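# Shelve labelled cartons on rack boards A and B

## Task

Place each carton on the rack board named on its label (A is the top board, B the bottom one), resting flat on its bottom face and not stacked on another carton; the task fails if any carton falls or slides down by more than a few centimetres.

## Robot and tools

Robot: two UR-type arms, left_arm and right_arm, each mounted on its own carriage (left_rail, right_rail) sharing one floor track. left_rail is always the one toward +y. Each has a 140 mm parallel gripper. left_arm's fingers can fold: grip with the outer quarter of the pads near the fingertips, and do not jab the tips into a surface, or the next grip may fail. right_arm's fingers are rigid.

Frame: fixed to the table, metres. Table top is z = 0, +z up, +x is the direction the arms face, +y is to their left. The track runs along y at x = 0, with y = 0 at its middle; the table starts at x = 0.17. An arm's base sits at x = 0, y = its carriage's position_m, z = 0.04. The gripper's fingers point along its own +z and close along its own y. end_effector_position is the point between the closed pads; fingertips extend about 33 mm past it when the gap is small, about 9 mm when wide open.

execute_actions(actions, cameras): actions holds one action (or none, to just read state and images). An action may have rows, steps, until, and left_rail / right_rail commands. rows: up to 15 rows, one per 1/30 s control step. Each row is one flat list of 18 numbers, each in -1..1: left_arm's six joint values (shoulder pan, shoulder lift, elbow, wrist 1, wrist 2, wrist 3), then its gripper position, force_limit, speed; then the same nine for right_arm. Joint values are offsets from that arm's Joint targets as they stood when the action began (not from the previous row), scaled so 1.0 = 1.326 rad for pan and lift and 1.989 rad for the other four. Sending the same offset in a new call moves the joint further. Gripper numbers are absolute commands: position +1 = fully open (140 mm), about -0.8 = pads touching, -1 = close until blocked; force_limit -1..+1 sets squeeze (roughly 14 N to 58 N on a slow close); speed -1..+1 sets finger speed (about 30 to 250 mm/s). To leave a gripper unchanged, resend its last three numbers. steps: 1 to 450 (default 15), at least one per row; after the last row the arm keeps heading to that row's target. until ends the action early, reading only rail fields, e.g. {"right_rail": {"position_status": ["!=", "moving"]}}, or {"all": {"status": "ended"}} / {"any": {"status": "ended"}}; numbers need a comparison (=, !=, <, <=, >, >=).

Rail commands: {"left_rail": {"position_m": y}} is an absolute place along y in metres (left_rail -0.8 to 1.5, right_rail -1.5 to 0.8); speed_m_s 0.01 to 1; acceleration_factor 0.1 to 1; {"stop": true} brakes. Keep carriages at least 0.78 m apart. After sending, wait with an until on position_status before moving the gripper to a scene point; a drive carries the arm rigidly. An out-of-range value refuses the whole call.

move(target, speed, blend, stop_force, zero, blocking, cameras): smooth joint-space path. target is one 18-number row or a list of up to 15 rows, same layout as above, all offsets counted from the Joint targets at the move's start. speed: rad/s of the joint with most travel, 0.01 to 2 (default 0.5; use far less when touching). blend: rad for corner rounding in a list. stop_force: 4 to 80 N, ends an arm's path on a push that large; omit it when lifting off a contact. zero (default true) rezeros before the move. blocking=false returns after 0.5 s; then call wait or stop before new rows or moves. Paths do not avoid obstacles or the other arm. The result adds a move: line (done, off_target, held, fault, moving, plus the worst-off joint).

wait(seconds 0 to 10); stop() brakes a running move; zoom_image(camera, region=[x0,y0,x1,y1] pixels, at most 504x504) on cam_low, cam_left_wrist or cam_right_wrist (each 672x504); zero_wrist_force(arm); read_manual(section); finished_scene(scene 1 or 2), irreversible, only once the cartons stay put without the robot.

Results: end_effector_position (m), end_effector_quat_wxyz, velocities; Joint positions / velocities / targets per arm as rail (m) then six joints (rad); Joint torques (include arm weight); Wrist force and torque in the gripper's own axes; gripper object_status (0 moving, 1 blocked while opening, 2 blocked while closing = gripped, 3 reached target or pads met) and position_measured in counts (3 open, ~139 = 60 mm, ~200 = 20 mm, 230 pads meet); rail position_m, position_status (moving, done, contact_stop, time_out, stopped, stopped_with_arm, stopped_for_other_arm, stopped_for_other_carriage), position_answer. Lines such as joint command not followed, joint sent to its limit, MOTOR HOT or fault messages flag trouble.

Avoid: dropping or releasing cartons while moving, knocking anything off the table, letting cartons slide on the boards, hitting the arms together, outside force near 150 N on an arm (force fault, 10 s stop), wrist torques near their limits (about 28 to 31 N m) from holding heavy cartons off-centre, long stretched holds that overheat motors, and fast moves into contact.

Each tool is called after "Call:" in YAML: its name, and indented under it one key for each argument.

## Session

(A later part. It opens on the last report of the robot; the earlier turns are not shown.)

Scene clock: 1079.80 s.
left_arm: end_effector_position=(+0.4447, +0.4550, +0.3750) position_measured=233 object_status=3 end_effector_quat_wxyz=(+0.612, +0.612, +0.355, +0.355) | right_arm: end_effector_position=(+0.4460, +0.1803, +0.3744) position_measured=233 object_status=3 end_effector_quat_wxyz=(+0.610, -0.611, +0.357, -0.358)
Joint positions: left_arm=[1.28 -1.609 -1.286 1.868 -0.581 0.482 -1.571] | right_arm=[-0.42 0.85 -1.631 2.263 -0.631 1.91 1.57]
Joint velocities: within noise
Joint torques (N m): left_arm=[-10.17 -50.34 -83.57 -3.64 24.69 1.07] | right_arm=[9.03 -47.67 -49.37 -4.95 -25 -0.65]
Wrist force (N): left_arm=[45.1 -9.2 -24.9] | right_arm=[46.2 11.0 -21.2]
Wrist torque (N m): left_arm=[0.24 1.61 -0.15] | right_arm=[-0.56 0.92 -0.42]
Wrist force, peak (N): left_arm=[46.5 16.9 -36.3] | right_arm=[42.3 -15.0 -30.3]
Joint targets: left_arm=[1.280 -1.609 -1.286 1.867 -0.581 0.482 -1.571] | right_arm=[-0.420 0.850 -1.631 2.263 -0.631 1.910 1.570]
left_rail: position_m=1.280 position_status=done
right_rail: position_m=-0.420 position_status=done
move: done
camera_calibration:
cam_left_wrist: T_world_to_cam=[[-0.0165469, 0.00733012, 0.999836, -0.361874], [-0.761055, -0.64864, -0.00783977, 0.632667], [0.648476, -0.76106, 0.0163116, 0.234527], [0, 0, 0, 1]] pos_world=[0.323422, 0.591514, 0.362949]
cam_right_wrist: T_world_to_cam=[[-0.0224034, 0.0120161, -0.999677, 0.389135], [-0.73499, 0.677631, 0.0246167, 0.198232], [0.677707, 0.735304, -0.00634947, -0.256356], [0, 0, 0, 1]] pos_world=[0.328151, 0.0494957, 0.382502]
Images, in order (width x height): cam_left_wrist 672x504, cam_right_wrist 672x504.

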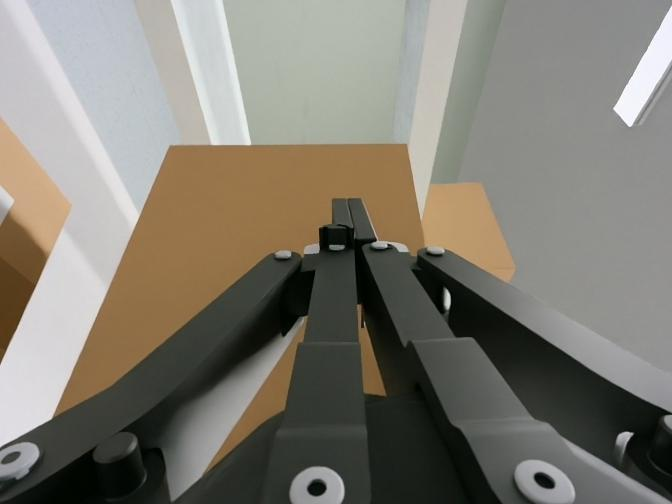

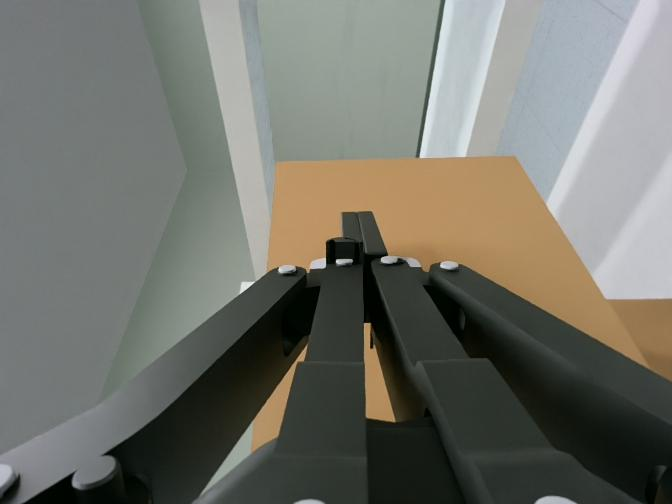

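Call:
move:
  target:
    - [0.0625,0.0155,-0.0141,0.0038,0.0417,0,-1,-1,0,-0.0681,0.0277,-0.0178,-0.0012,-0.0454,0,-1,-1,0]
    - [0.1235,0.0356,-0.0328,0.0091,0.0823,0,-1,-1,0,-0.1271,0.0616,-0.0403,-0.0013,-0.0848,0,-1,-1,0]
    - [0.1821,0.0596,-0.0557,0.0160,0.1214,0,-1,-1,0,-0.1779,0.0996,-0.0672,0.0003,-0.1186,0,-1,-1,0]
    - [0.2378,0.0873,-0.0828,0.0246,0.1586,0,-1,-1,0,-0.2215,0.1405,-0.0981,0.0040,-0.1477,0,-1,-1,0]
    - [0.2904,0.1183,-0.1139,0.0350,0.1936,0,-1,-1,0,-0.2588,0.1838,-0.1327,0.0097,-0.1725,0,-1,-1,0]
    - [0.3398,0.1526,-0.1493,0.0475,0.2265,0,-1,-1,0,-0.2908,0.2287,-0.1709,0.0180,-0.1939,0,-1,-1,0]
  speed: 0.115
  blend: 0.02
  cameras: ["cam_left_wrist","cam_right_wrist"]

Scene clock: 1125.17 s.
left_arm: end_effector_position=(+0.7722, +0.4550, +0.3749) position_measured=233 object_status=3 end_effector_quat_wxyz=(+0.612, +0.612, +0.355, +0.354) | right_arm: end_effector_position=(+0.7736, +0.1804, +0.3750) position_measured=233 object_status=3 end_effector_quat_wxyz=(+0.610, -0.610, +0.357, -0.358)
Joint positions: left_arm=[1.28 -1.159 -1.084 1.571 -0.487 0.932 -1.571] | right_arm=[-0.42 0.465 -1.328 1.924 -0.596 1.525 1.57]
Joint velocities: within noise
Joint torques (N m): left_arm=[-23.32 -71.2 -84.4 -5 24.02 1.04] | right_arm=[28.36 -61.46 -61.91 -3.68 -23.79 -0.44]
Wrist force (N): left_arm=[43.1 -9.5 -23.8] | right_arm=[44.7 10.7 -20.0]
Wrist torque (N m): left_arm=[0.24 1.52 -0.18] | right_arm=[-0.52 0.69 -0.44]
Wrist force, peak (N): left_arm=[51.8 -9.5 -28.8] | right_arm=[53.4 12.5 -24.8]
Joint targets: left_arm=[1.280 -1.159 -1.084 1.571 -0.487 0.932 -1.571] | right_arm=[-0.420 0.465 -1.328 1.923 -0.596 1.525 1.570]
left_rail: position_m=1.280 position_status=done
right_rail: position_m=-0.420 position_status=done
move: done
camera_calibration:
cam_left_wrist: T_world_to_cam=[[-0.0164563, 0.00748958, 0.999837, -0.356548], [-0.761048, -0.64865, -0.0076672, 0.881881], [0.648486, -0.76105, 0.0163743, 0.0221531], [0, 0, 0, 1]] pos_world=[0.65092, 0.591562, 0.362888]
cam_right_wrist: T_world_to_cam=[[-0.0218362, 0.0126645, -0.999681, 0.396438], [-0.735077, 0.677536, 0.0246398, 0.438962], [0.677632, 0.735381, -0.00548547, -0.478739], [0, 0, 0, 1]] pos_world=[0.655736, 0.0496222, 0.38287]
Images, in order (width x height): cam_left_wrist 672x504, cam_right_wrist 672x504.

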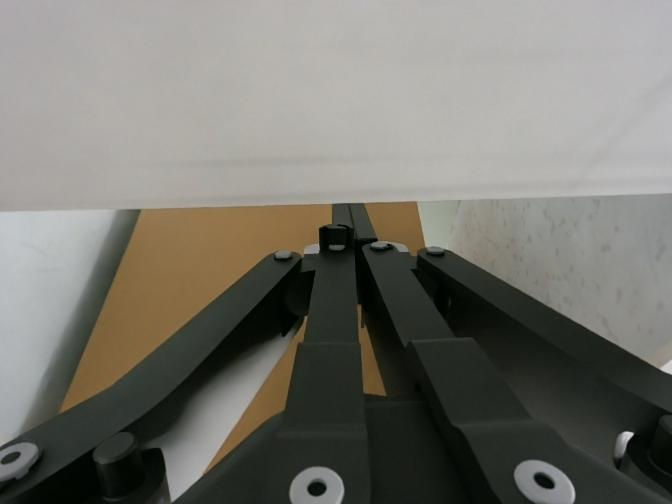

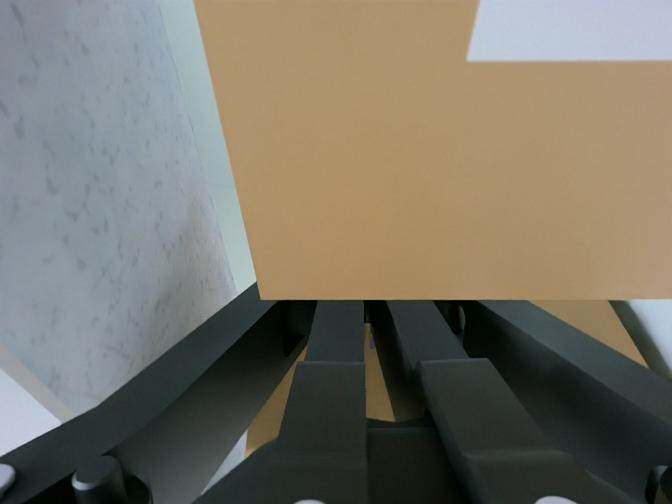

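Call:
move:
  target: [0,0.0214,0.0125,-0.0268,0,0,-1,-1,0,0,0.0272,0.0138,-0.0315,0,0,-1,-1,0]
  speed: 0.025
  stop_force: 10
  cameras: ["cam_right_wrist"]

Scene clock: 1136.43 s.
left_arm: end_effector_position=(+0.7725, +0.4547, +0.3615) position_measured=233 object_status=3 end_effector_quat_wxyz=(+0.612, +0.612, +0.355, +0.354) | right_arm: end_effector_position=(+0.7740, +0.1805, +0.3605) position_measured=233 object_status=3 end_effector_quat_wxyz=(+0.610, -0.610, +0.357, -0.358)
Joint positions: left_arm=[1.28 -1.159 -1.073 1.58 -0.507 0.932 -1.571] | right_arm=[-0.42 0.465 -1.313 1.935 -0.621 1.525 1.57]
Joint velocities: within noise
Joint torques (N m): left_arm=[-28.68 -104.97 -76.73 -3.61 22.35 1.28] | right_arm=[30.11 -74.94 -55.08 -2.57 -22.71 -0.46]
Wrist force (N): left_arm=[45.5 -1.7 -25.6] | right_arm=[50.6 3.9 -24.7]
Wrist torque (N m): left_arm=[0.06 1.62 -0.30] | right_arm=[-0.27 0.71 -0.35]
Wrist force, peak (N): left_arm=[47.8 5.6 -28.3] | right_arm=[51.1 -2.5 -29.0]
Joint targets: left_arm=[1.280 -1.159 -1.073 1.580 -0.507 0.932 -1.571] | right_arm=[-0.420 0.465 -1.313 1.935 -0.621 1.525 1.570]
left_rail: position_m=1.280 position_status=done
right_rail: position_m=-0.420 position_status=done
move: contact (left_arm, right_arm); left_arm: the wrist 1 is farthest, 0.033 rad from its target; right_arm: the wrist 1 is farthest, 0.037 rad from its target
camera_calibration:
cam_right_wrist: T_world_to_cam=[[-0.0219237, 0.0126216, -0.99968, 0.382052], [-0.735034, 0.677582, 0.0246747, 0.439509], [0.677676, 0.735339, -0.00557779, -0.479143], [0, 0, 0, 1]] pos_world=[0.656133, 0.0497073, 0.368413]
Images, in order (width x height): cam_right_wrist 672x504.

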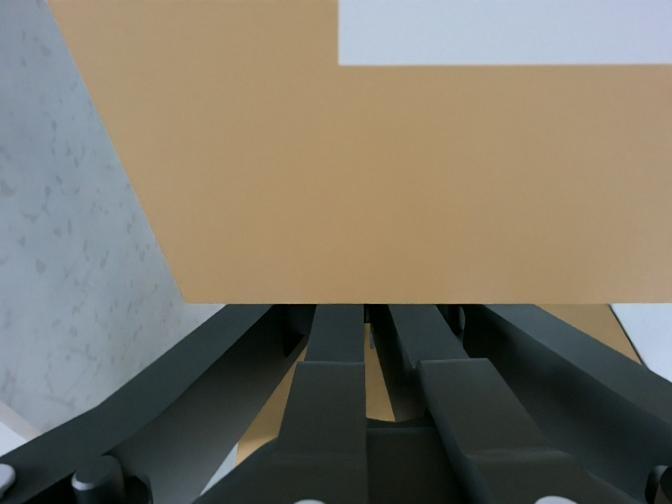

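Call:
move:
  target:
    - [0.0043,-0.0086,0.0097,-0.0039,0.0029,0,-1,-1,0,-0.0137,-0.0096,0.0076,-0.0018,-0.0091,0,-1,-1,0]
    - [-0.0766,-0.0614,0.0640,-0.0231,-0.0511,0,-1,-1,0,0.0388,-0.0808,0.0675,-0.0141,0.0258,0,-1,-1,0]
    - [-0.1689,-0.1075,0.1094,-0.0377,-0.1126,0,-1,-1,0,0.1087,-0.1495,0.1198,-0.0207,0.0724,0,-1,-1,0]
    - [-0.2690,-0.1434,0.1435,-0.0479,-0.1794,0,-1,-1,0,0.2000,-0.2095,0.1610,-0.0218,0.1333,0,-1,-1,0]
    - [-0.3635,-0.3894,0.3398,-0.0802,-0.2424,0,-1,-1,0,0.3862,-0.0935,0.0788,-0.0170,0.2575,0,-1,-1,0]
  speed: [0.03,0.2,0.35,0.4,0.5]
  blend: [0,0.02,0.02,0.03,0]
  cameras: ["cam_left_wrist","cam_right_wrist"]

Scene clock: 1182.50 s.
left_arm: end_effector_position=(+0.4388, +0.6618, +0.3600) position_measured=233 object_status=3 end_effector_quat_wxyz=(+0.612, +0.612, +0.355, +0.355) | right_arm: end_effector_position=(+0.4525, +0.2875, +0.3605) position_measured=233 object_status=3 end_effector_quat_wxyz=(+0.610, -0.610, +0.357, -0.358)
Joint positions: left_arm=[1.28 -1.64 -1.589 2.256 -0.667 0.45 -1.571] | right_arm=[-0.42 0.977 -1.437 2.091 -0.655 2.037 1.57]
Joint velocities: within noise
Joint torques (N m): left_arm=[-13.45 -59.31 -27.91 -4.06 -2.42 1.21] | right_arm=[9.38 -40.2 -43.12 0.9 3.87 -0.46]
Wrist force (N): left_arm=[0.2 -0.5 0.2] | right_arm=[-4.3 4.6 2.6]
Wrist torque (N m): left_arm=[-0.07 0.07 -0.27] | right_arm=[0.38 0.78 -0.30]
Wrist force, peak (N): left_arm=[45.9 -0.7 -25.6] | right_arm=[50.6 3.7 -25.1]
Joint targets: left_arm=[1.280 -1.640 -1.589 2.256 -0.667 0.450 -1.571] | right_arm=[-0.420 0.977 -1.437 2.091 -0.655 2.037 1.570]
left_rail: position_m=1.280 position_status=done
right_rail: position_m=-0.420 position_status=done
move: done
camera_calibration:
cam_left_wrist: T_world_to_cam=[[-0.0165315, 0.00772014, 0.999834, -0.348771], [-0.760933, -0.648787, -0.00757191, 0.762202], [0.64862, -0.760931, 0.0165999, 0.395772], [0, 0, 0, 1]] pos_world=[0.317513, 0.798355, 0.347915]
cam_right_wrist: T_world_to_cam=[[-0.0212878, 0.013472, -0.999683, 0.373187], [-0.734995, 0.67762, 0.0247832, 0.130573], [0.677738, 0.735289, -0.00452318, -0.340337], [0, 0, 0, 1]] pos_world=[0.334575, 0.156739, 0.368293]
Images, in order (width x height): cam_left_wrist 672x504, cam_right_wrist 672x504.

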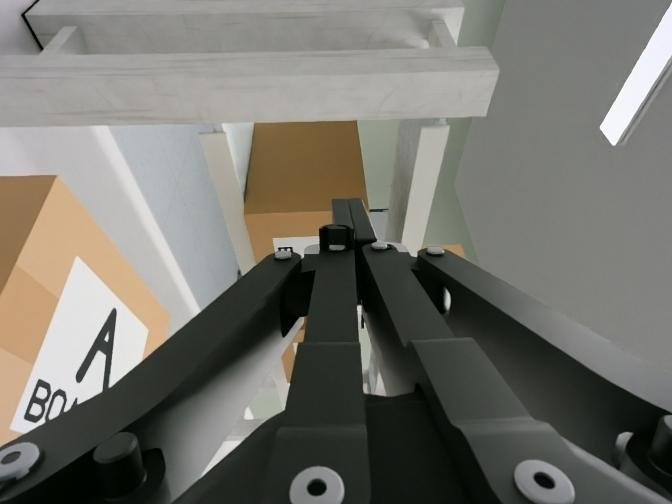

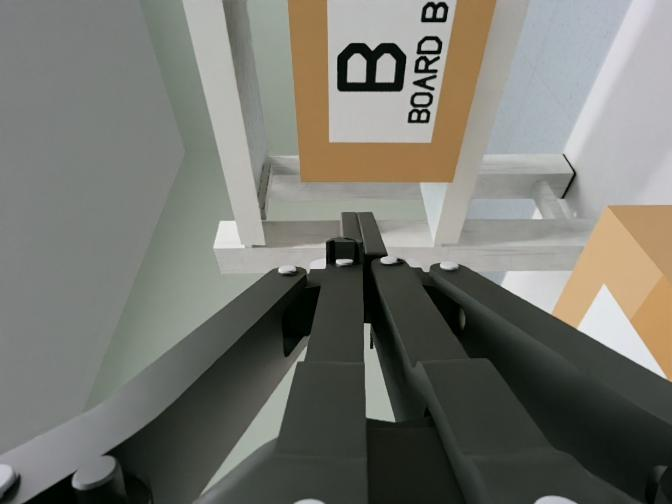

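Call:
move:
  target: [0,0.3398,0.0658,-0.2923,0,0,-1,-1,0,0,0.2837,0.0577,-0.2464,0,0,-1,-1,0]
  speed: 0.4
  stop_force: 15
  cameras: ["cam_left_wrist","cam_right_wrist"]

Scene clock: 1215.57 s.
left_arm: end_effector_position=(+0.4388, +0.6619, +0.1151) position_measured=233 object_status=3 end_effector_quat_wxyz=(+0.612, +0.612, +0.355, +0.355) | right_arm: end_effector_position=(+0.4522, +0.2874, +0.1151) position_measured=233 object_status=3 end_effector_quat_wxyz=(+0.610, -0.610, +0.357, -0.358)
Joint positions: left_arm=[1.28 -1.64 -1.139 2.387 -1.248 0.45 -1.571] | right_arm=[-0.42 0.977 -1.061 2.206 -1.145 2.037 1.57]
Joint velocities: within noise
Joint torques (N m): left_arm=[-13.01 -36.84 -7.19 -3.94 -1.73 0.95] | right_arm=[5.8 -54.39 -11.96 -6.63 3.14 -0.6]
Wrist force (N): left_arm=[0.0 -0.4 0.2] | right_arm=[-3.9 4.6 2.6]
Wrist torque (N m): left_arm=[-0.03 0.13 -0.28] | right_arm=[0.39 0.71 -0.28]
Wrist force, peak (N): left_arm=[0.2 -2.2 0.0] | right_arm=[-4.1 6.0 2.2]
Joint targets: left_arm=[1.280 -1.640 -1.139 2.387 -1.248 0.450 -1.571] | right_arm=[-0.420 0.977 -1.061 2.206 -1.145 2.037 1.570]
left_rail: position_m=1.280 position_status=done
right_rail: position_m=-0.420 position_status=done
move: done
camera_calibration:
cam_left_wrist: T_world_to_cam=[[-0.0165365, 0.0076496, 0.999834, -0.103937], [-0.76093, -0.64879, -0.00762138, 0.760387], [0.648624, -0.760929, 0.0165495, 0.399896], [0, 0, 0, 1]] pos_world=[0.3175, 0.798419, 0.103097]
cam_right_wrist: T_world_to_cam=[[-0.0217724, 0.0127546, -0.999682, 0.12823], [-0.734998, 0.677621, 0.0246533, 0.136566], [0.67772, 0.7353, -0.00537888, -0.341145], [0, 0, 0, 1]] pos_world=[0.334368, 0.156668, 0.122988]
Images, in order (width x height): cam_left_wrist 672x504, cam_right_wrist 672x504.

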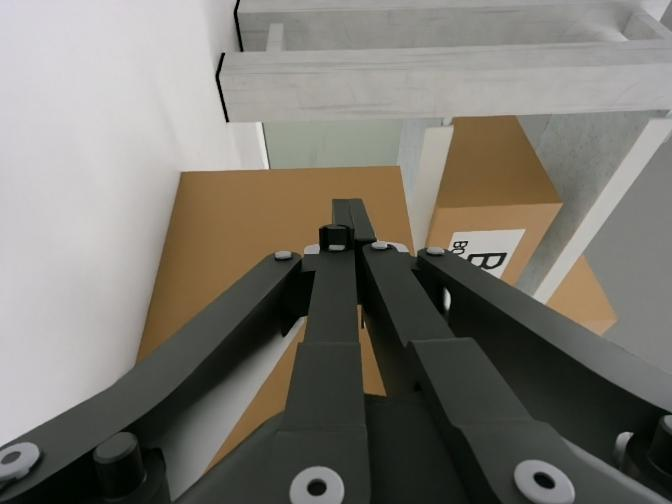

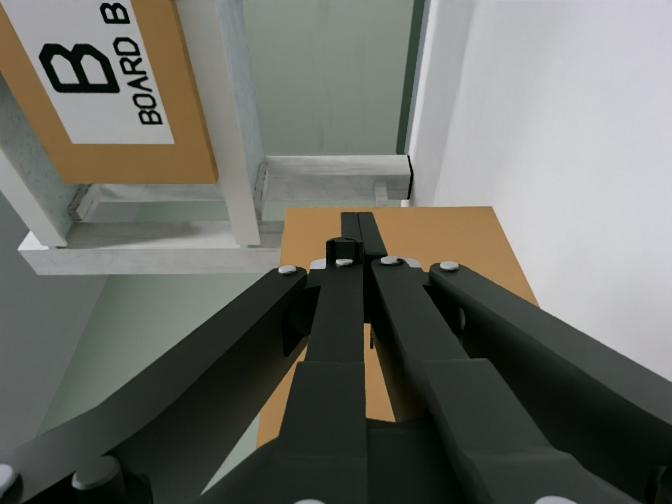

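Call:
move:
  target: [0.0098,0.0403,-0.0625,0.0357,0.0065,0,-1,-1,0,0.0489,0.0424,-0.0631,0.0348,0.0326,0,-1,-1,0]
  speed: 0.035
  stop_force: 8
  cameras: ["cam_left_wrist","cam_right_wrist"]

Scene clock: 1232.80 s.
left_arm: end_effector_position=(+0.4399, +0.6217, +0.1148) position_measured=233 object_status=3 end_effector_quat_wxyz=(+0.612, +0.612, +0.355, +0.355) | right_arm: end_effector_position=(+0.4510, +0.3388, +0.1150) position_measured=233 object_status=3 end_effector_quat_wxyz=(+0.610, -0.610, +0.357, -0.358)
Joint positions: left_arm=[1.28 -1.633 -1.106 2.311 -1.205 0.458 -1.571] | right_arm=[-0.42 1.028 -1.016 2.107 -1.091 2.088 1.57]
Joint velocities: within noise
Joint torques (N m): left_arm=[-16.39 -82.05 -20.7 -3.57 -1.89 1.15] | right_arm=[-15.79 -84.87 -13.35 -6.59 -2.54 -0.25]
Wrist force (N): left_arm=[2.2 0.5 -1.3] | right_arm=[-4.2 4.2 1.8]
Wrist torque (N m): left_arm=[-0.02 0.23 -0.28] | right_arm=[0.25 0.77 -0.35]
Wrist force, peak (N): left_arm=[6.4 1.9 -6.1] | right_arm=[-4.4 4.7 2.4]
Joint targets: left_arm=[1.280 -1.633 -1.106 2.311 -1.205 0.458 -1.571] | right_arm=[-0.420 1.028 -1.016 2.107 -1.091 2.088 1.570]
left_rail: position_m=1.280 position_status=done
right_rail: position_m=-0.420 position_status=done
move: contact (left_arm, right_arm); left_arm: the elbow is farthest, 0.048 rad from its target; right_arm: the elbow is farthest, 0.026 rad from its target
camera_calibration:
cam_left_wrist: T_world_to_cam=[[-0.0165471, 0.00748635, 0.999835, -0.103146], [-0.760861, -0.648868, -0.00773366, 0.735144], [0.648703, -0.760864, 0.016433, 0.3686], [0, 0, 0, 1]] pos_world=[0.318524, 0.758238, 0.102757]
cam_right_wrist: T_world_to_cam=[[-0.0217564, 0.0127913, -0.999681, 0.127421], [-0.734988, 0.677631, 0.0246663, 0.100825], [0.67773, 0.735291, -0.00534129, -0.37808], [0, 0, 0, 1]] pos_world=[0.333113, 0.208047, 0.122874]
Images, in order (width x height): cam_left_wrist 672x504, cam_right_wrist 672x504.

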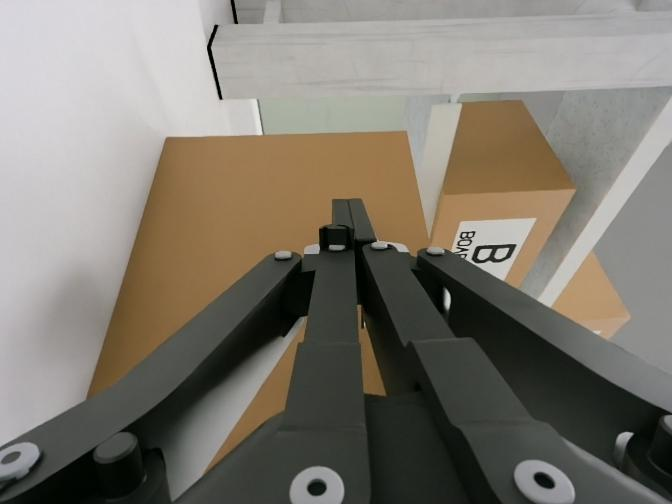

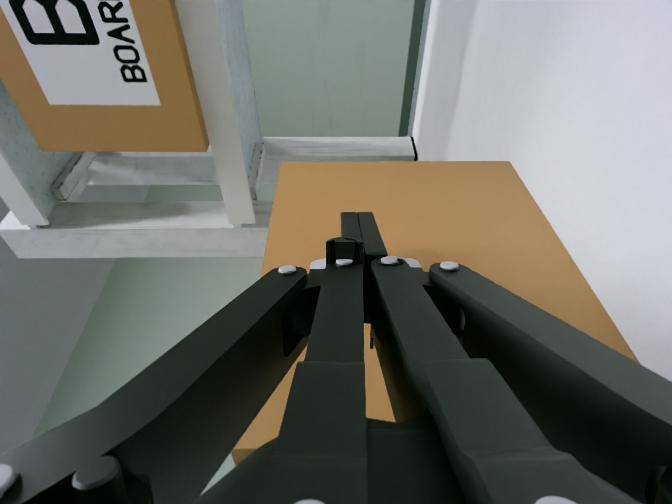

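Call:
move:
  target:
    - [-0.0001,0.0022,-0.0042,0.0027,0,0,-1,-1,0,0.0022,0.0023,-0.0041,0.0026,0.0015,0,-1,-1,0]
    - [-0.0001,-0.0582,-0.0068,0.0457,0,0,-1,-1,0,0.0022,-0.0471,-0.0064,0.0378,0.0015,0,-1,-1,0]
    - [0.0015,-0.0962,-0.0213,0.0854,0.0010,0,-1,-1,0,-0.0044,-0.0945,0.0003,0.0628,-0.0029,0,-1,-1,0]
    - [0.0031,-0.1301,-0.0374,0.1242,0.0020,0,-1,-1,0,-0.0112,-0.1412,0.0050,0.0891,-0.0075,0,-1,-1,0]
    - [0.0045,-0.1602,-0.0552,0.1619,0.0030,0,-1,-1,0,-0.0183,-0.1872,0.0076,0.1171,-0.0122,0,-1,-1,0]
    - [0.0059,-0.1858,-0.0748,0.1986,0.0040,0,-1,-1,0,-0.0256,-0.2325,0.0087,0.1464,-0.0171,0,-1,-1,0]
    - [0.0074,-0.2064,-0.0969,0.2345,0.0050,0,-1,-1,0,-0.0343,-0.2778,0.0087,0.1765,-0.0229,0,-1,-1,0]
    - [0.0089,-0.2229,-0.1206,0.2693,0.0060,0,-1,-1,0,-0.0433,-0.3220,0.0070,0.2077,-0.0288,0,-1,-1,0]
  speed: [0.03,0.115,0.12,0.12,0.12,0.12,0.12,0.12]
  blend: [0,0.02,0.02,0.02,0.02,0.02,0.02,0]
  cameras: ["cam_left_wrist","cam_right_wrist"]

Scene clock: 1328.60 s.
left_arm: end_effector_position=(+0.4420, +0.5513, +0.3500) position_measured=233 object_status=3 end_effector_quat_wxyz=(+0.612, +0.612, +0.355, +0.355) | right_arm: end_effector_position=(+0.4489, +0.2767, +0.3503) position_measured=233 object_status=3 end_effector_quat_wxyz=(+0.610, -0.610, +0.357, -0.358)
Joint positions: left_arm=[1.28 -1.621 -1.401 2.071 -0.669 0.47 -1.571] | right_arm=[-0.42 0.971 -1.443 2.121 -0.678 2.031 1.57]
Joint velocities: within noise
Joint torques (N m): left_arm=[-10.94 -76.22 -84.23 -3.46 26.16 1.14] | right_arm=[12.42 -64.46 -68.96 -5.44 -26.87 -0.62]
Wrist force (N): left_arm=[48.1 -9.1 -28.1] | right_arm=[46.8 14.0 -22.6]
Wrist torque (N m): left_arm=[0.11 1.66 -0.17] | right_arm=[-0.10 1.84 -0.45]
Wrist force, peak (N): left_arm=[48.2 9.2 -38.0] | right_arm=[50.0 14.9 -23.8]
Joint targets: left_arm=[1.280 -1.621 -1.401 2.071 -0.669 0.470 -1.571] | right_arm=[-0.420 0.971 -1.443 2.121 -0.678 2.031 1.570]
left_rail: position_m=1.280 position_status=done
right_rail: position_m=-0.420 position_status=done
move: done
camera_calibration:
cam_left_wrist: T_world_to_cam=[[-0.0165526, 0.00731483, 0.999836, -0.337637], [-0.760959, -0.648752, -0.00785162, 0.692914], [0.648589, -0.760964, 0.0163048, 0.309929], [0, 0, 0, 1]] pos_world=[0.320674, 0.687844, 0.337968]
cam_right_wrist: T_world_to_cam=[[-0.0217889, 0.0127296, -0.999682, 0.363405], [-0.734906, 0.677721, 0.0246478, 0.13555], [0.677819, 0.735209, -0.00541175, -0.329712], [0, 0, 0, 1]] pos_world=[0.33102, 0.145916, 0.358164]
Images, in order (width x height): cam_left_wrist 672x504, cam_right_wrist 672x504.

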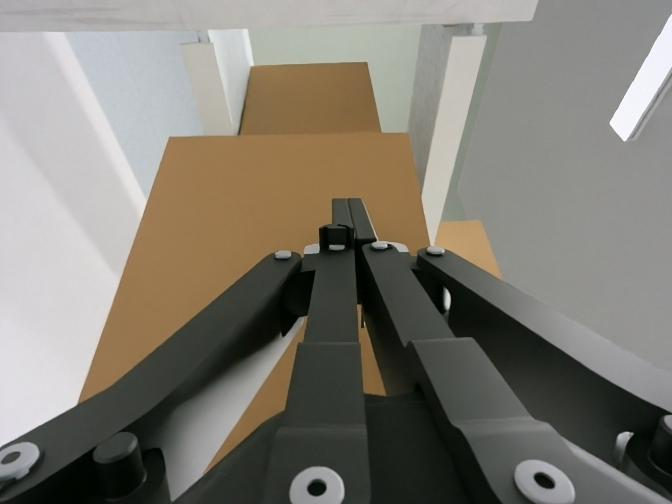

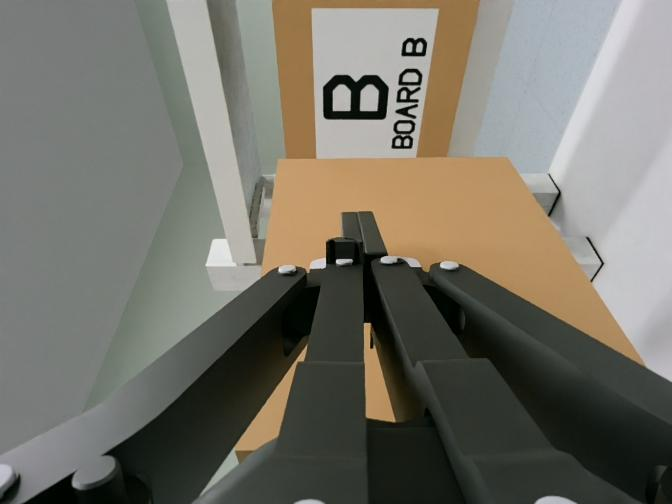

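Call:
move:
  target:
    - [0.0013,-0.0135,-0.0250,0.0335,0.0009,0,-1,-1,0,-0.0097,-0.0423,-0.0038,0.0320,-0.0065,0,-1,-1,0]
    - [0.0027,-0.0234,-0.0511,0.0662,0.0018,0,-1,-1,0,-0.0195,-0.0823,-0.0097,0.0646,-0.0130,0,-1,-1,0]
    - [0.0039,-0.0305,-0.0779,0.0978,0.0026,0,-1,-1,0,-0.0293,-0.1196,-0.0177,0.0974,-0.0195,0,-1,-1,0]
    - [0.0051,-0.0353,-0.1061,0.1291,0.0034,0,-1,-1,0,-0.0392,-0.1541,-0.0283,0.1310,-0.0261,0,-1,-1,0]
    - [0.0061,-0.0384,-0.1364,0.1616,0.0041,0,-1,-1,0,-0.0492,-0.1863,-0.0417,0.1659,-0.0328,0,-1,-1,0]
    - [0.0071,-0.0400,-0.1681,0.1943,0.0048,0,-1,-1,0,-0.0593,-0.2149,-0.0586,0.2019,-0.0395,0,-1,-1,0]
    - [0.0075,-0.0468,-0.1957,0.2264,0.0050,0,-1,-1,0,-0.0628,-0.2313,-0.0824,0.2366,-0.0419,0,-1,-1,0]
    - [0.0078,-0.0508,-0.2251,0.2584,0.0052,0,-1,-1,0,-0.0664,-0.2442,-0.1077,0.2704,-0.0443,0,-1,-1,0]
  speed: 0.12
  blend: 0.02
  cameras: ["cam_left_wrist","cam_right_wrist"]

Scene clock: 1358.50 s.
left_arm: end_effector_position=(+0.4448, +0.4771, +0.6225) position_measured=233 object_status=3 end_effector_quat_wxyz=(+0.612, +0.611, +0.355, +0.354) | right_arm: end_effector_position=(+0.4462, +0.2020, +0.6223) position_measured=233 object_status=3 end_effector_quat_wxyz=(+0.610, -0.610, +0.357, -0.358)
Joint positions: left_arm=[1.28 -1.61 -1.469 1.623 -0.155 0.48 -1.571] | right_arm=[-0.42 0.883 -1.767 1.907 -0.14 1.943 1.57]
Joint velocities: within noise
Joint torques (N m): left_arm=[-12.86 -60.43 -80.49 -4.4 27.05 0.77] | right_arm=[12.66 -35.37 -67.81 -5.36 -27.99 -0.59]
Wrist force (N): left_arm=[51.0 -9.2 -28.7] | right_arm=[49.2 14.9 -25.4]
Wrist torque (N m): left_arm=[0.20 1.84 -0.17] | right_arm=[-0.08 1.85 -0.45]
Wrist force, peak (N): left_arm=[54.6 -9.2 -30.6] | right_arm=[53.0 15.4 -27.6]
Joint targets: left_arm=[1.280 -1.610 -1.469 1.623 -0.155 0.480 -1.571] | right_arm=[-0.420 0.883 -1.767 1.907 -0.140 1.943 1.570]
left_rail: position_m=1.280 position_status=done
right_rail: position_m=-0.420 position_status=done
move: done
camera_calibration:
cam_left_wrist: T_world_to_cam=[[-0.0165047, 0.00843053, 0.999828, -0.610052], [-0.760971, -0.648747, -0.00709156, 0.648543], [0.648575, -0.760958, 0.0171228, 0.246696], [0, 0, 0, 1]] pos_world=[0.323453, 0.613608, 0.610323]
cam_right_wrist: T_world_to_cam=[[-0.0216658, 0.0128696, -0.999682, 0.636133], [-0.734953, 0.67767, 0.0246525, 0.177487], [0.677772, 0.735254, -0.00522368, -0.271607], [0, 0, 0, 1]] pos_world=[0.328314, 0.0712363, 0.630137]
Images, in order (width x height): cam_left_wrist 672x504, cam_right_wrist 672x504.

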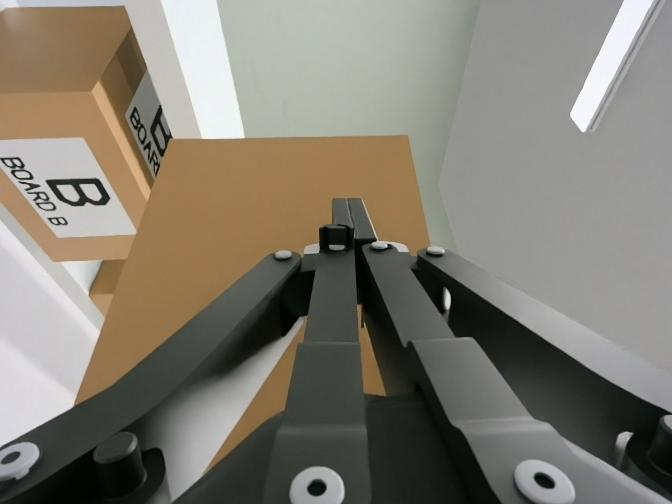

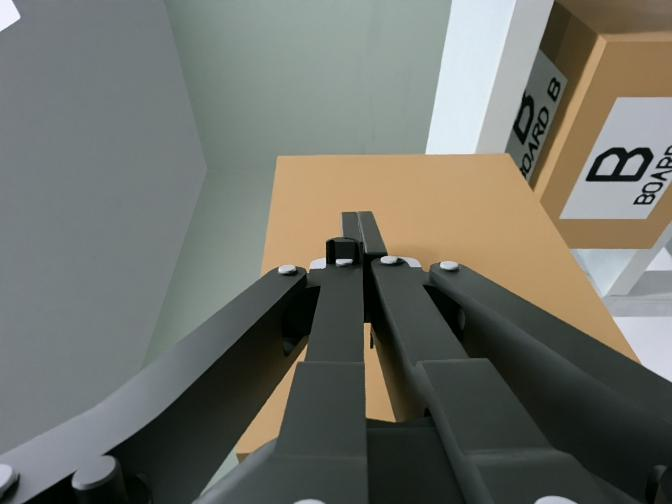

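Call:
move:
  target:
    - [0.0644,0.0192,-0.0137,0.0014,0.0430,0,-1,-1,0,-0.0671,0.0272,-0.0147,-0.0035,-0.0447,0,-1,-1,0]
    - [0.1274,0.0427,-0.0318,0.0038,0.0849,0,-1,-1,0,-0.1258,0.0605,-0.0336,-0.0068,-0.0839,0,-1,-1,0]
    - [0.1878,0.0709,-0.0542,0.0075,0.1252,0,-1,-1,0,-0.1769,0.0990,-0.0567,-0.0093,-0.1180,0,-1,-1,0]
    - [0.2450,0.1034,-0.0811,0.0126,0.1633,0,-1,-1,0,-0.2211,0.1416,-0.0839,-0.0104,-0.1474,0,-1,-1,0]
    - [0.2988,0.1401,-0.1123,0.0195,0.1992,0,-1,-1,0,-0.2592,0.1874,-0.1152,-0.0098,-0.1728,0,-1,-1,0]
    - [0.3491,0.1808,-0.1484,0.0284,0.2328,0,-1,-1,0,-0.2923,0.2361,-0.1506,-0.0068,-0.1949,0,-1,-1,0]
  speed: 0.115
  blend: 0.02
  cameras: ["cam_left_wrist","cam_right_wrist"]

Scene clock: 1404.63 s.
left_arm: end_effector_position=(+0.7721, +0.4765, +0.6216) position_measured=233 object_status=3 end_effector_quat_wxyz=(+0.612, +0.612, +0.355, +0.354) | right_arm: end_effector_position=(+0.7740, +0.2021, +0.6224) position_measured=233 object_status=3 end_effector_quat_wxyz=(+0.610, -0.610, +0.357, -0.358)
Joint positions: left_arm=[1.28 -1.148 -1.229 1.328 -0.099 0.943 -1.571] | right_arm=[-0.42 0.495 -1.454 1.607 -0.153 1.555 1.57]
Joint velocities: within noise
Joint torques (N m): left_arm=[-36.6 -49.56 -79.34 -4.88 27.53 0.78] | right_arm=[32.63 -47.07 -66.21 -4.3 -28.33 -0.45]
Wrist force (N): left_arm=[51.3 -9.7 -28.8] | right_arm=[50.0 15.1 -25.8]
Wrist torque (N m): left_arm=[0.24 1.83 -0.20] | right_arm=[0.01 1.83 -0.51]
Wrist force, peak (N): left_arm=[61.7 -9.2 -34.5] | right_arm=[59.8 15.1 -30.7]
Joint targets: left_arm=[1.280 -1.148 -1.229 1.328 -0.099 0.943 -1.571] | right_arm=[-0.420 0.495 -1.454 1.607 -0.153 1.555 1.570]
left_rail: position_m=1.280 position_status=done
right_rail: position_m=-0.420 position_status=done
move: done
camera_calibration:
cam_left_wrist: T_world_to_cam=[[-0.0164214, 0.00741753, 0.999838, -0.603319], [-0.761063, -0.648633, -0.00768774, 0.89763], [0.64847, -0.761065, 0.0162967, 0.0345776], [0, 0, 0, 1]] pos_world=[0.650823, 0.613023, 0.609558]
cam_right_wrist: T_world_to_cam=[[-0.0215879, 0.0127998, -0.999685, 0.643284], [-0.735016, 0.677605, 0.0245484, 0.418489], [0.677706, 0.735314, -0.00522004, -0.493846], [0, 0, 0, 1]] pos_world=[0.656166, 0.0713273, 0.63023]
Images, in order (width x height): cam_left_wrist 672x504, cam_right_wrist 672x504.

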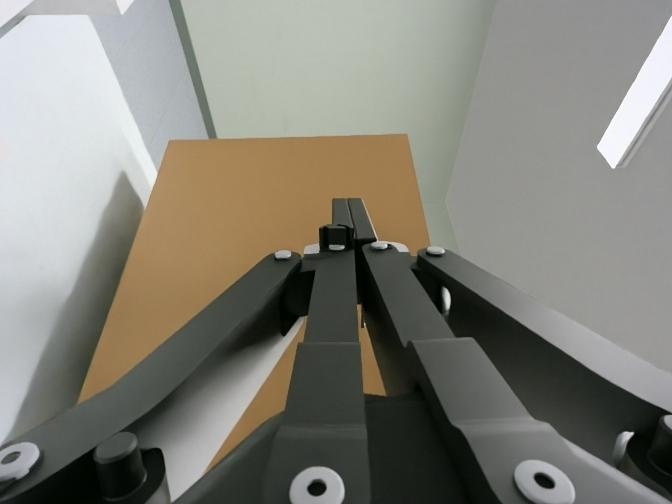

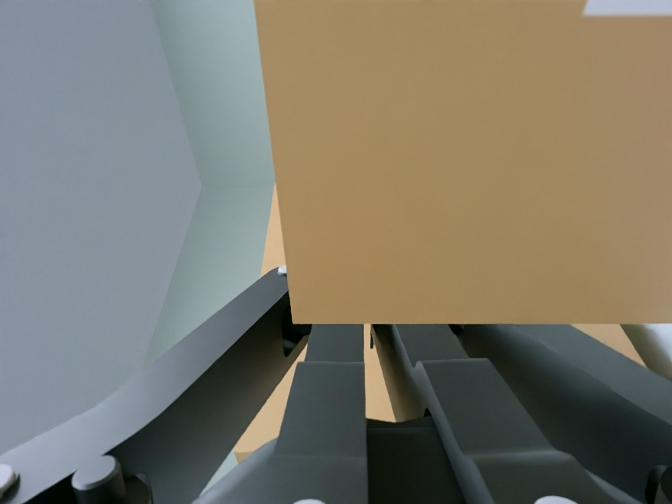

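Call:
move:
  target: [0,0.0061,0.0286,-0.0327,0,0,-1,-1,0,0,0.0088,0.0284,-0.0343,0,0,-1,-1,0]
  speed: 0.03
  stop_force: 10
  cameras: ["cam_left_wrist"]

Scene clock: 1414.53 s.
left_arm: end_effector_position=(+0.7724, +0.4763, +0.5985) position_measured=233 object_status=3 end_effector_quat_wxyz=(+0.612, +0.612, +0.355, +0.354) | right_arm: end_effector_position=(+0.7744, +0.2021, +0.5985) position_measured=233 object_status=3 end_effector_quat_wxyz=(+0.610, -0.610, +0.357, -0.358)
Joint positions: left_arm=[1.28 -1.148 -1.224 1.362 -0.138 0.943 -1.571] | right_arm=[-0.42 0.495 -1.447 1.642 -0.195 1.555 1.57]
Joint velocities: within noise
Joint torques (N m): left_arm=[-39.4 -78.19 -72.81 -3.83 26.73 0.35] | right_arm=[34.99 -63.5 -58.94 -2.87 -27.06 -0.63]
Wrist force (N): left_arm=[54.1 0.4 -32.3] | right_arm=[52.3 6.9 -28.9]
Wrist torque (N m): left_arm=[0.00 1.89 -0.32] | right_arm=[0.16 1.86 -0.37]
Wrist force, peak (N): left_arm=[54.5 4.3 -33.1] | right_arm=[52.4 1.3 -33.5]
Joint targets: left_arm=[1.280 -1.148 -1.224 1.362 -0.138 0.943 -1.571] | right_arm=[-0.420 0.495 -1.447 1.642 -0.195 1.555 1.570]
left_rail: position_m=1.280 position_status=done
right_rail: position_m=-0.420 position_status=done
move: contact (left_arm, right_arm); left_arm: the wrist 1 is farthest, 0.026 rad from its target; right_arm: the wrist 1 is farthest, 0.026 rad from its target
camera_calibration:
cam_left_wrist: T_world_to_cam=[[-0.0165169, 0.00762762, 0.999834, -0.580248], [-0.761032, -0.64867, -0.00762334, 0.897511], [0.648504, -0.761032, 0.0165189, 0.0345036], [0, 0, 0, 1]] pos_world=[0.651075, 0.612873, 0.586424]
Images, in order (width x height): cam_left_wrist 672x504.

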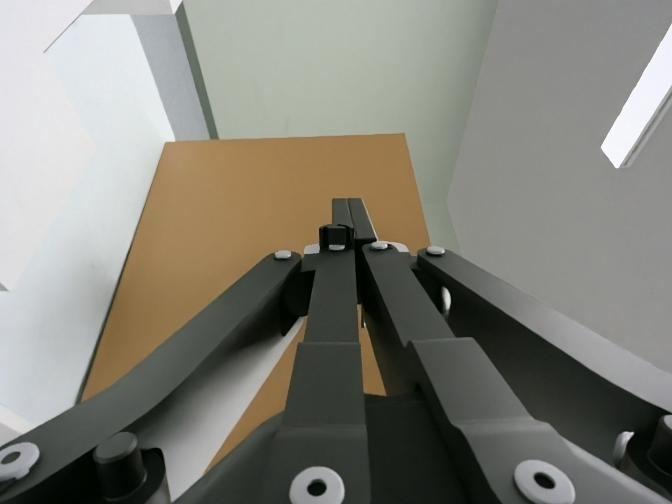

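Call:
move:
  target:
    - [0.0047,-0.0106,0.0096,-0.0025,0.0032,0,-1,-1,0,-0.0102,-0.0089,0.0063,-0.0004,-0.0068,0,-1,-1,0]
    - [-0.0778,-0.0732,0.0642,-0.0154,-0.0519,0,-1,-1,0,0.0441,-0.0858,0.0610,-0.0038,0.0294,0,-1,-1,0]
    - [-0.1726,-0.1274,0.1088,-0.0239,-0.1151,0,-1,-1,0,0.1155,-0.1577,0.1069,-0.0018,0.0770,0,-1,-1,0]
    - [-0.2759,-0.1700,0.1418,-0.0285,-0.1839,0,-1,-1,0,0.2067,-0.2178,0.1416,0.0036,0.1378,0,-1,-1,0]
  speed: [0.03,0.2,0.35,0.4]
  blend: [0,0.02,0.02,0]

Scene clock: 1437.57 s.
left_arm: end_effector_position=(+0.5060, +0.4869, +0.5986) position_measured=233 object_status=3 end_effector_quat_wxyz=(+0.612, +0.612, +0.355, +0.354) | right_arm: end_effector_position=(+0.5073, +0.1922, +0.5989) position_measured=233 object_status=3 end_effector_quat_wxyz=(+0.610, -0.610, +0.357, -0.358)
Joint positions: left_arm=[1.28 -1.513 -1.449 1.644 -0.195 0.578 -1.571] | right_arm=[-0.42 0.769 -1.736 1.923 -0.188 1.829 1.57]
Joint velocities: within noise
Joint torques (N m): left_arm=[-17.39 -81.08 -38.98 -3.84 -2.72 0.46] | right_arm=[9.78 -47.16 -35.35 0.63 4.32 -0.5]
Wrist force (N): left_arm=[-0.2 -0.3 0.0] | right_arm=[-7.0 0.7 5.4]
Wrist torque (N m): left_arm=[-0.01 0.16 -0.29] | right_arm=[-0.52 1.37 -0.34]
Wrist force, peak (N): left_arm=[53.8 0.3 -32.3] | right_arm=[52.5 7.8 -29.1]
Joint targets: left_arm=[1.280 -1.513 -1.450 1.644 -0.195 0.578 -1.571] | right_arm=[-0.420 0.769 -1.736 1.923 -0.188 1.829 1.570]
left_rail: position_m=1.280 position_status=done
right_rail: position_m=-0.420 position_status=done
move: done
camera_calibration:
cam_left_wrist: T_world_to_cam=[[-0.0165383, 0.00774305, 0.999833, -0.584875], [-0.761063, -0.648634, -0.00756556, 0.701622], [0.648467, -0.761061, 0.0166203, 0.215268], [0, 0, 0, 1]] pos_world=[0.384712, 0.623456, 0.586508]
cam_right_wrist: T_world_to_cam=[[-0.0214459, 0.0130414, -0.999685, 0.614033], [-0.73497, 0.677653, 0.0246074, 0.229694], [0.67776, 0.735266, -0.00494788, -0.306112], [0, 0, 0, 1]] pos_world=[0.389458, 0.0614134, 0.606673]

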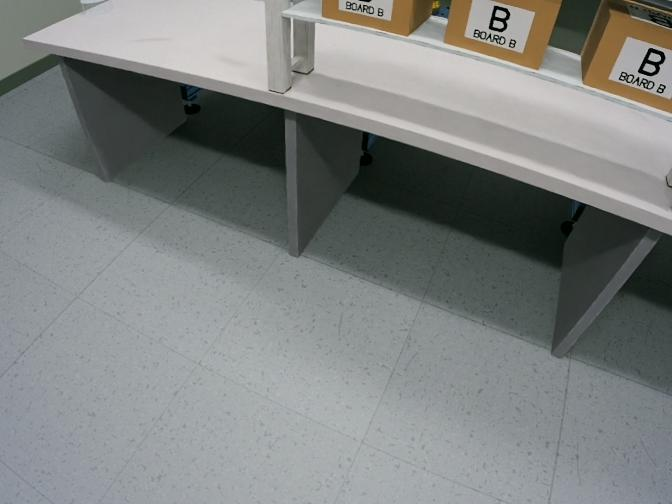

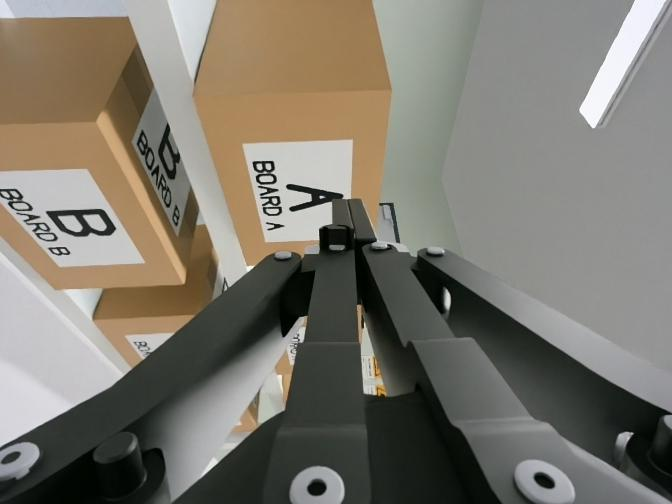

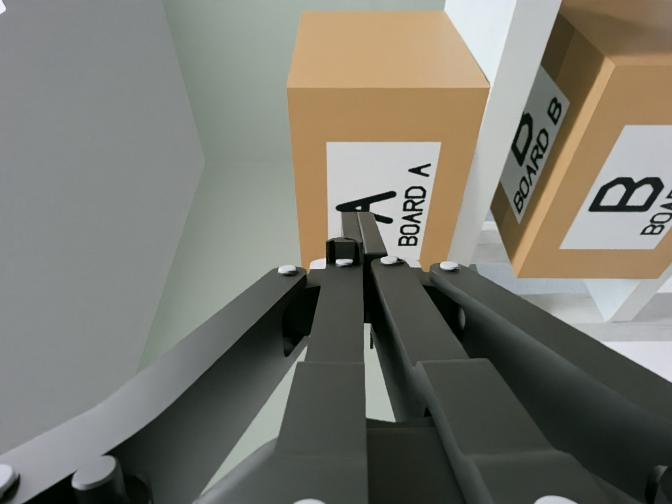

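Call:
finished_scene:
  scene: 2

The scene is finished: the task was done.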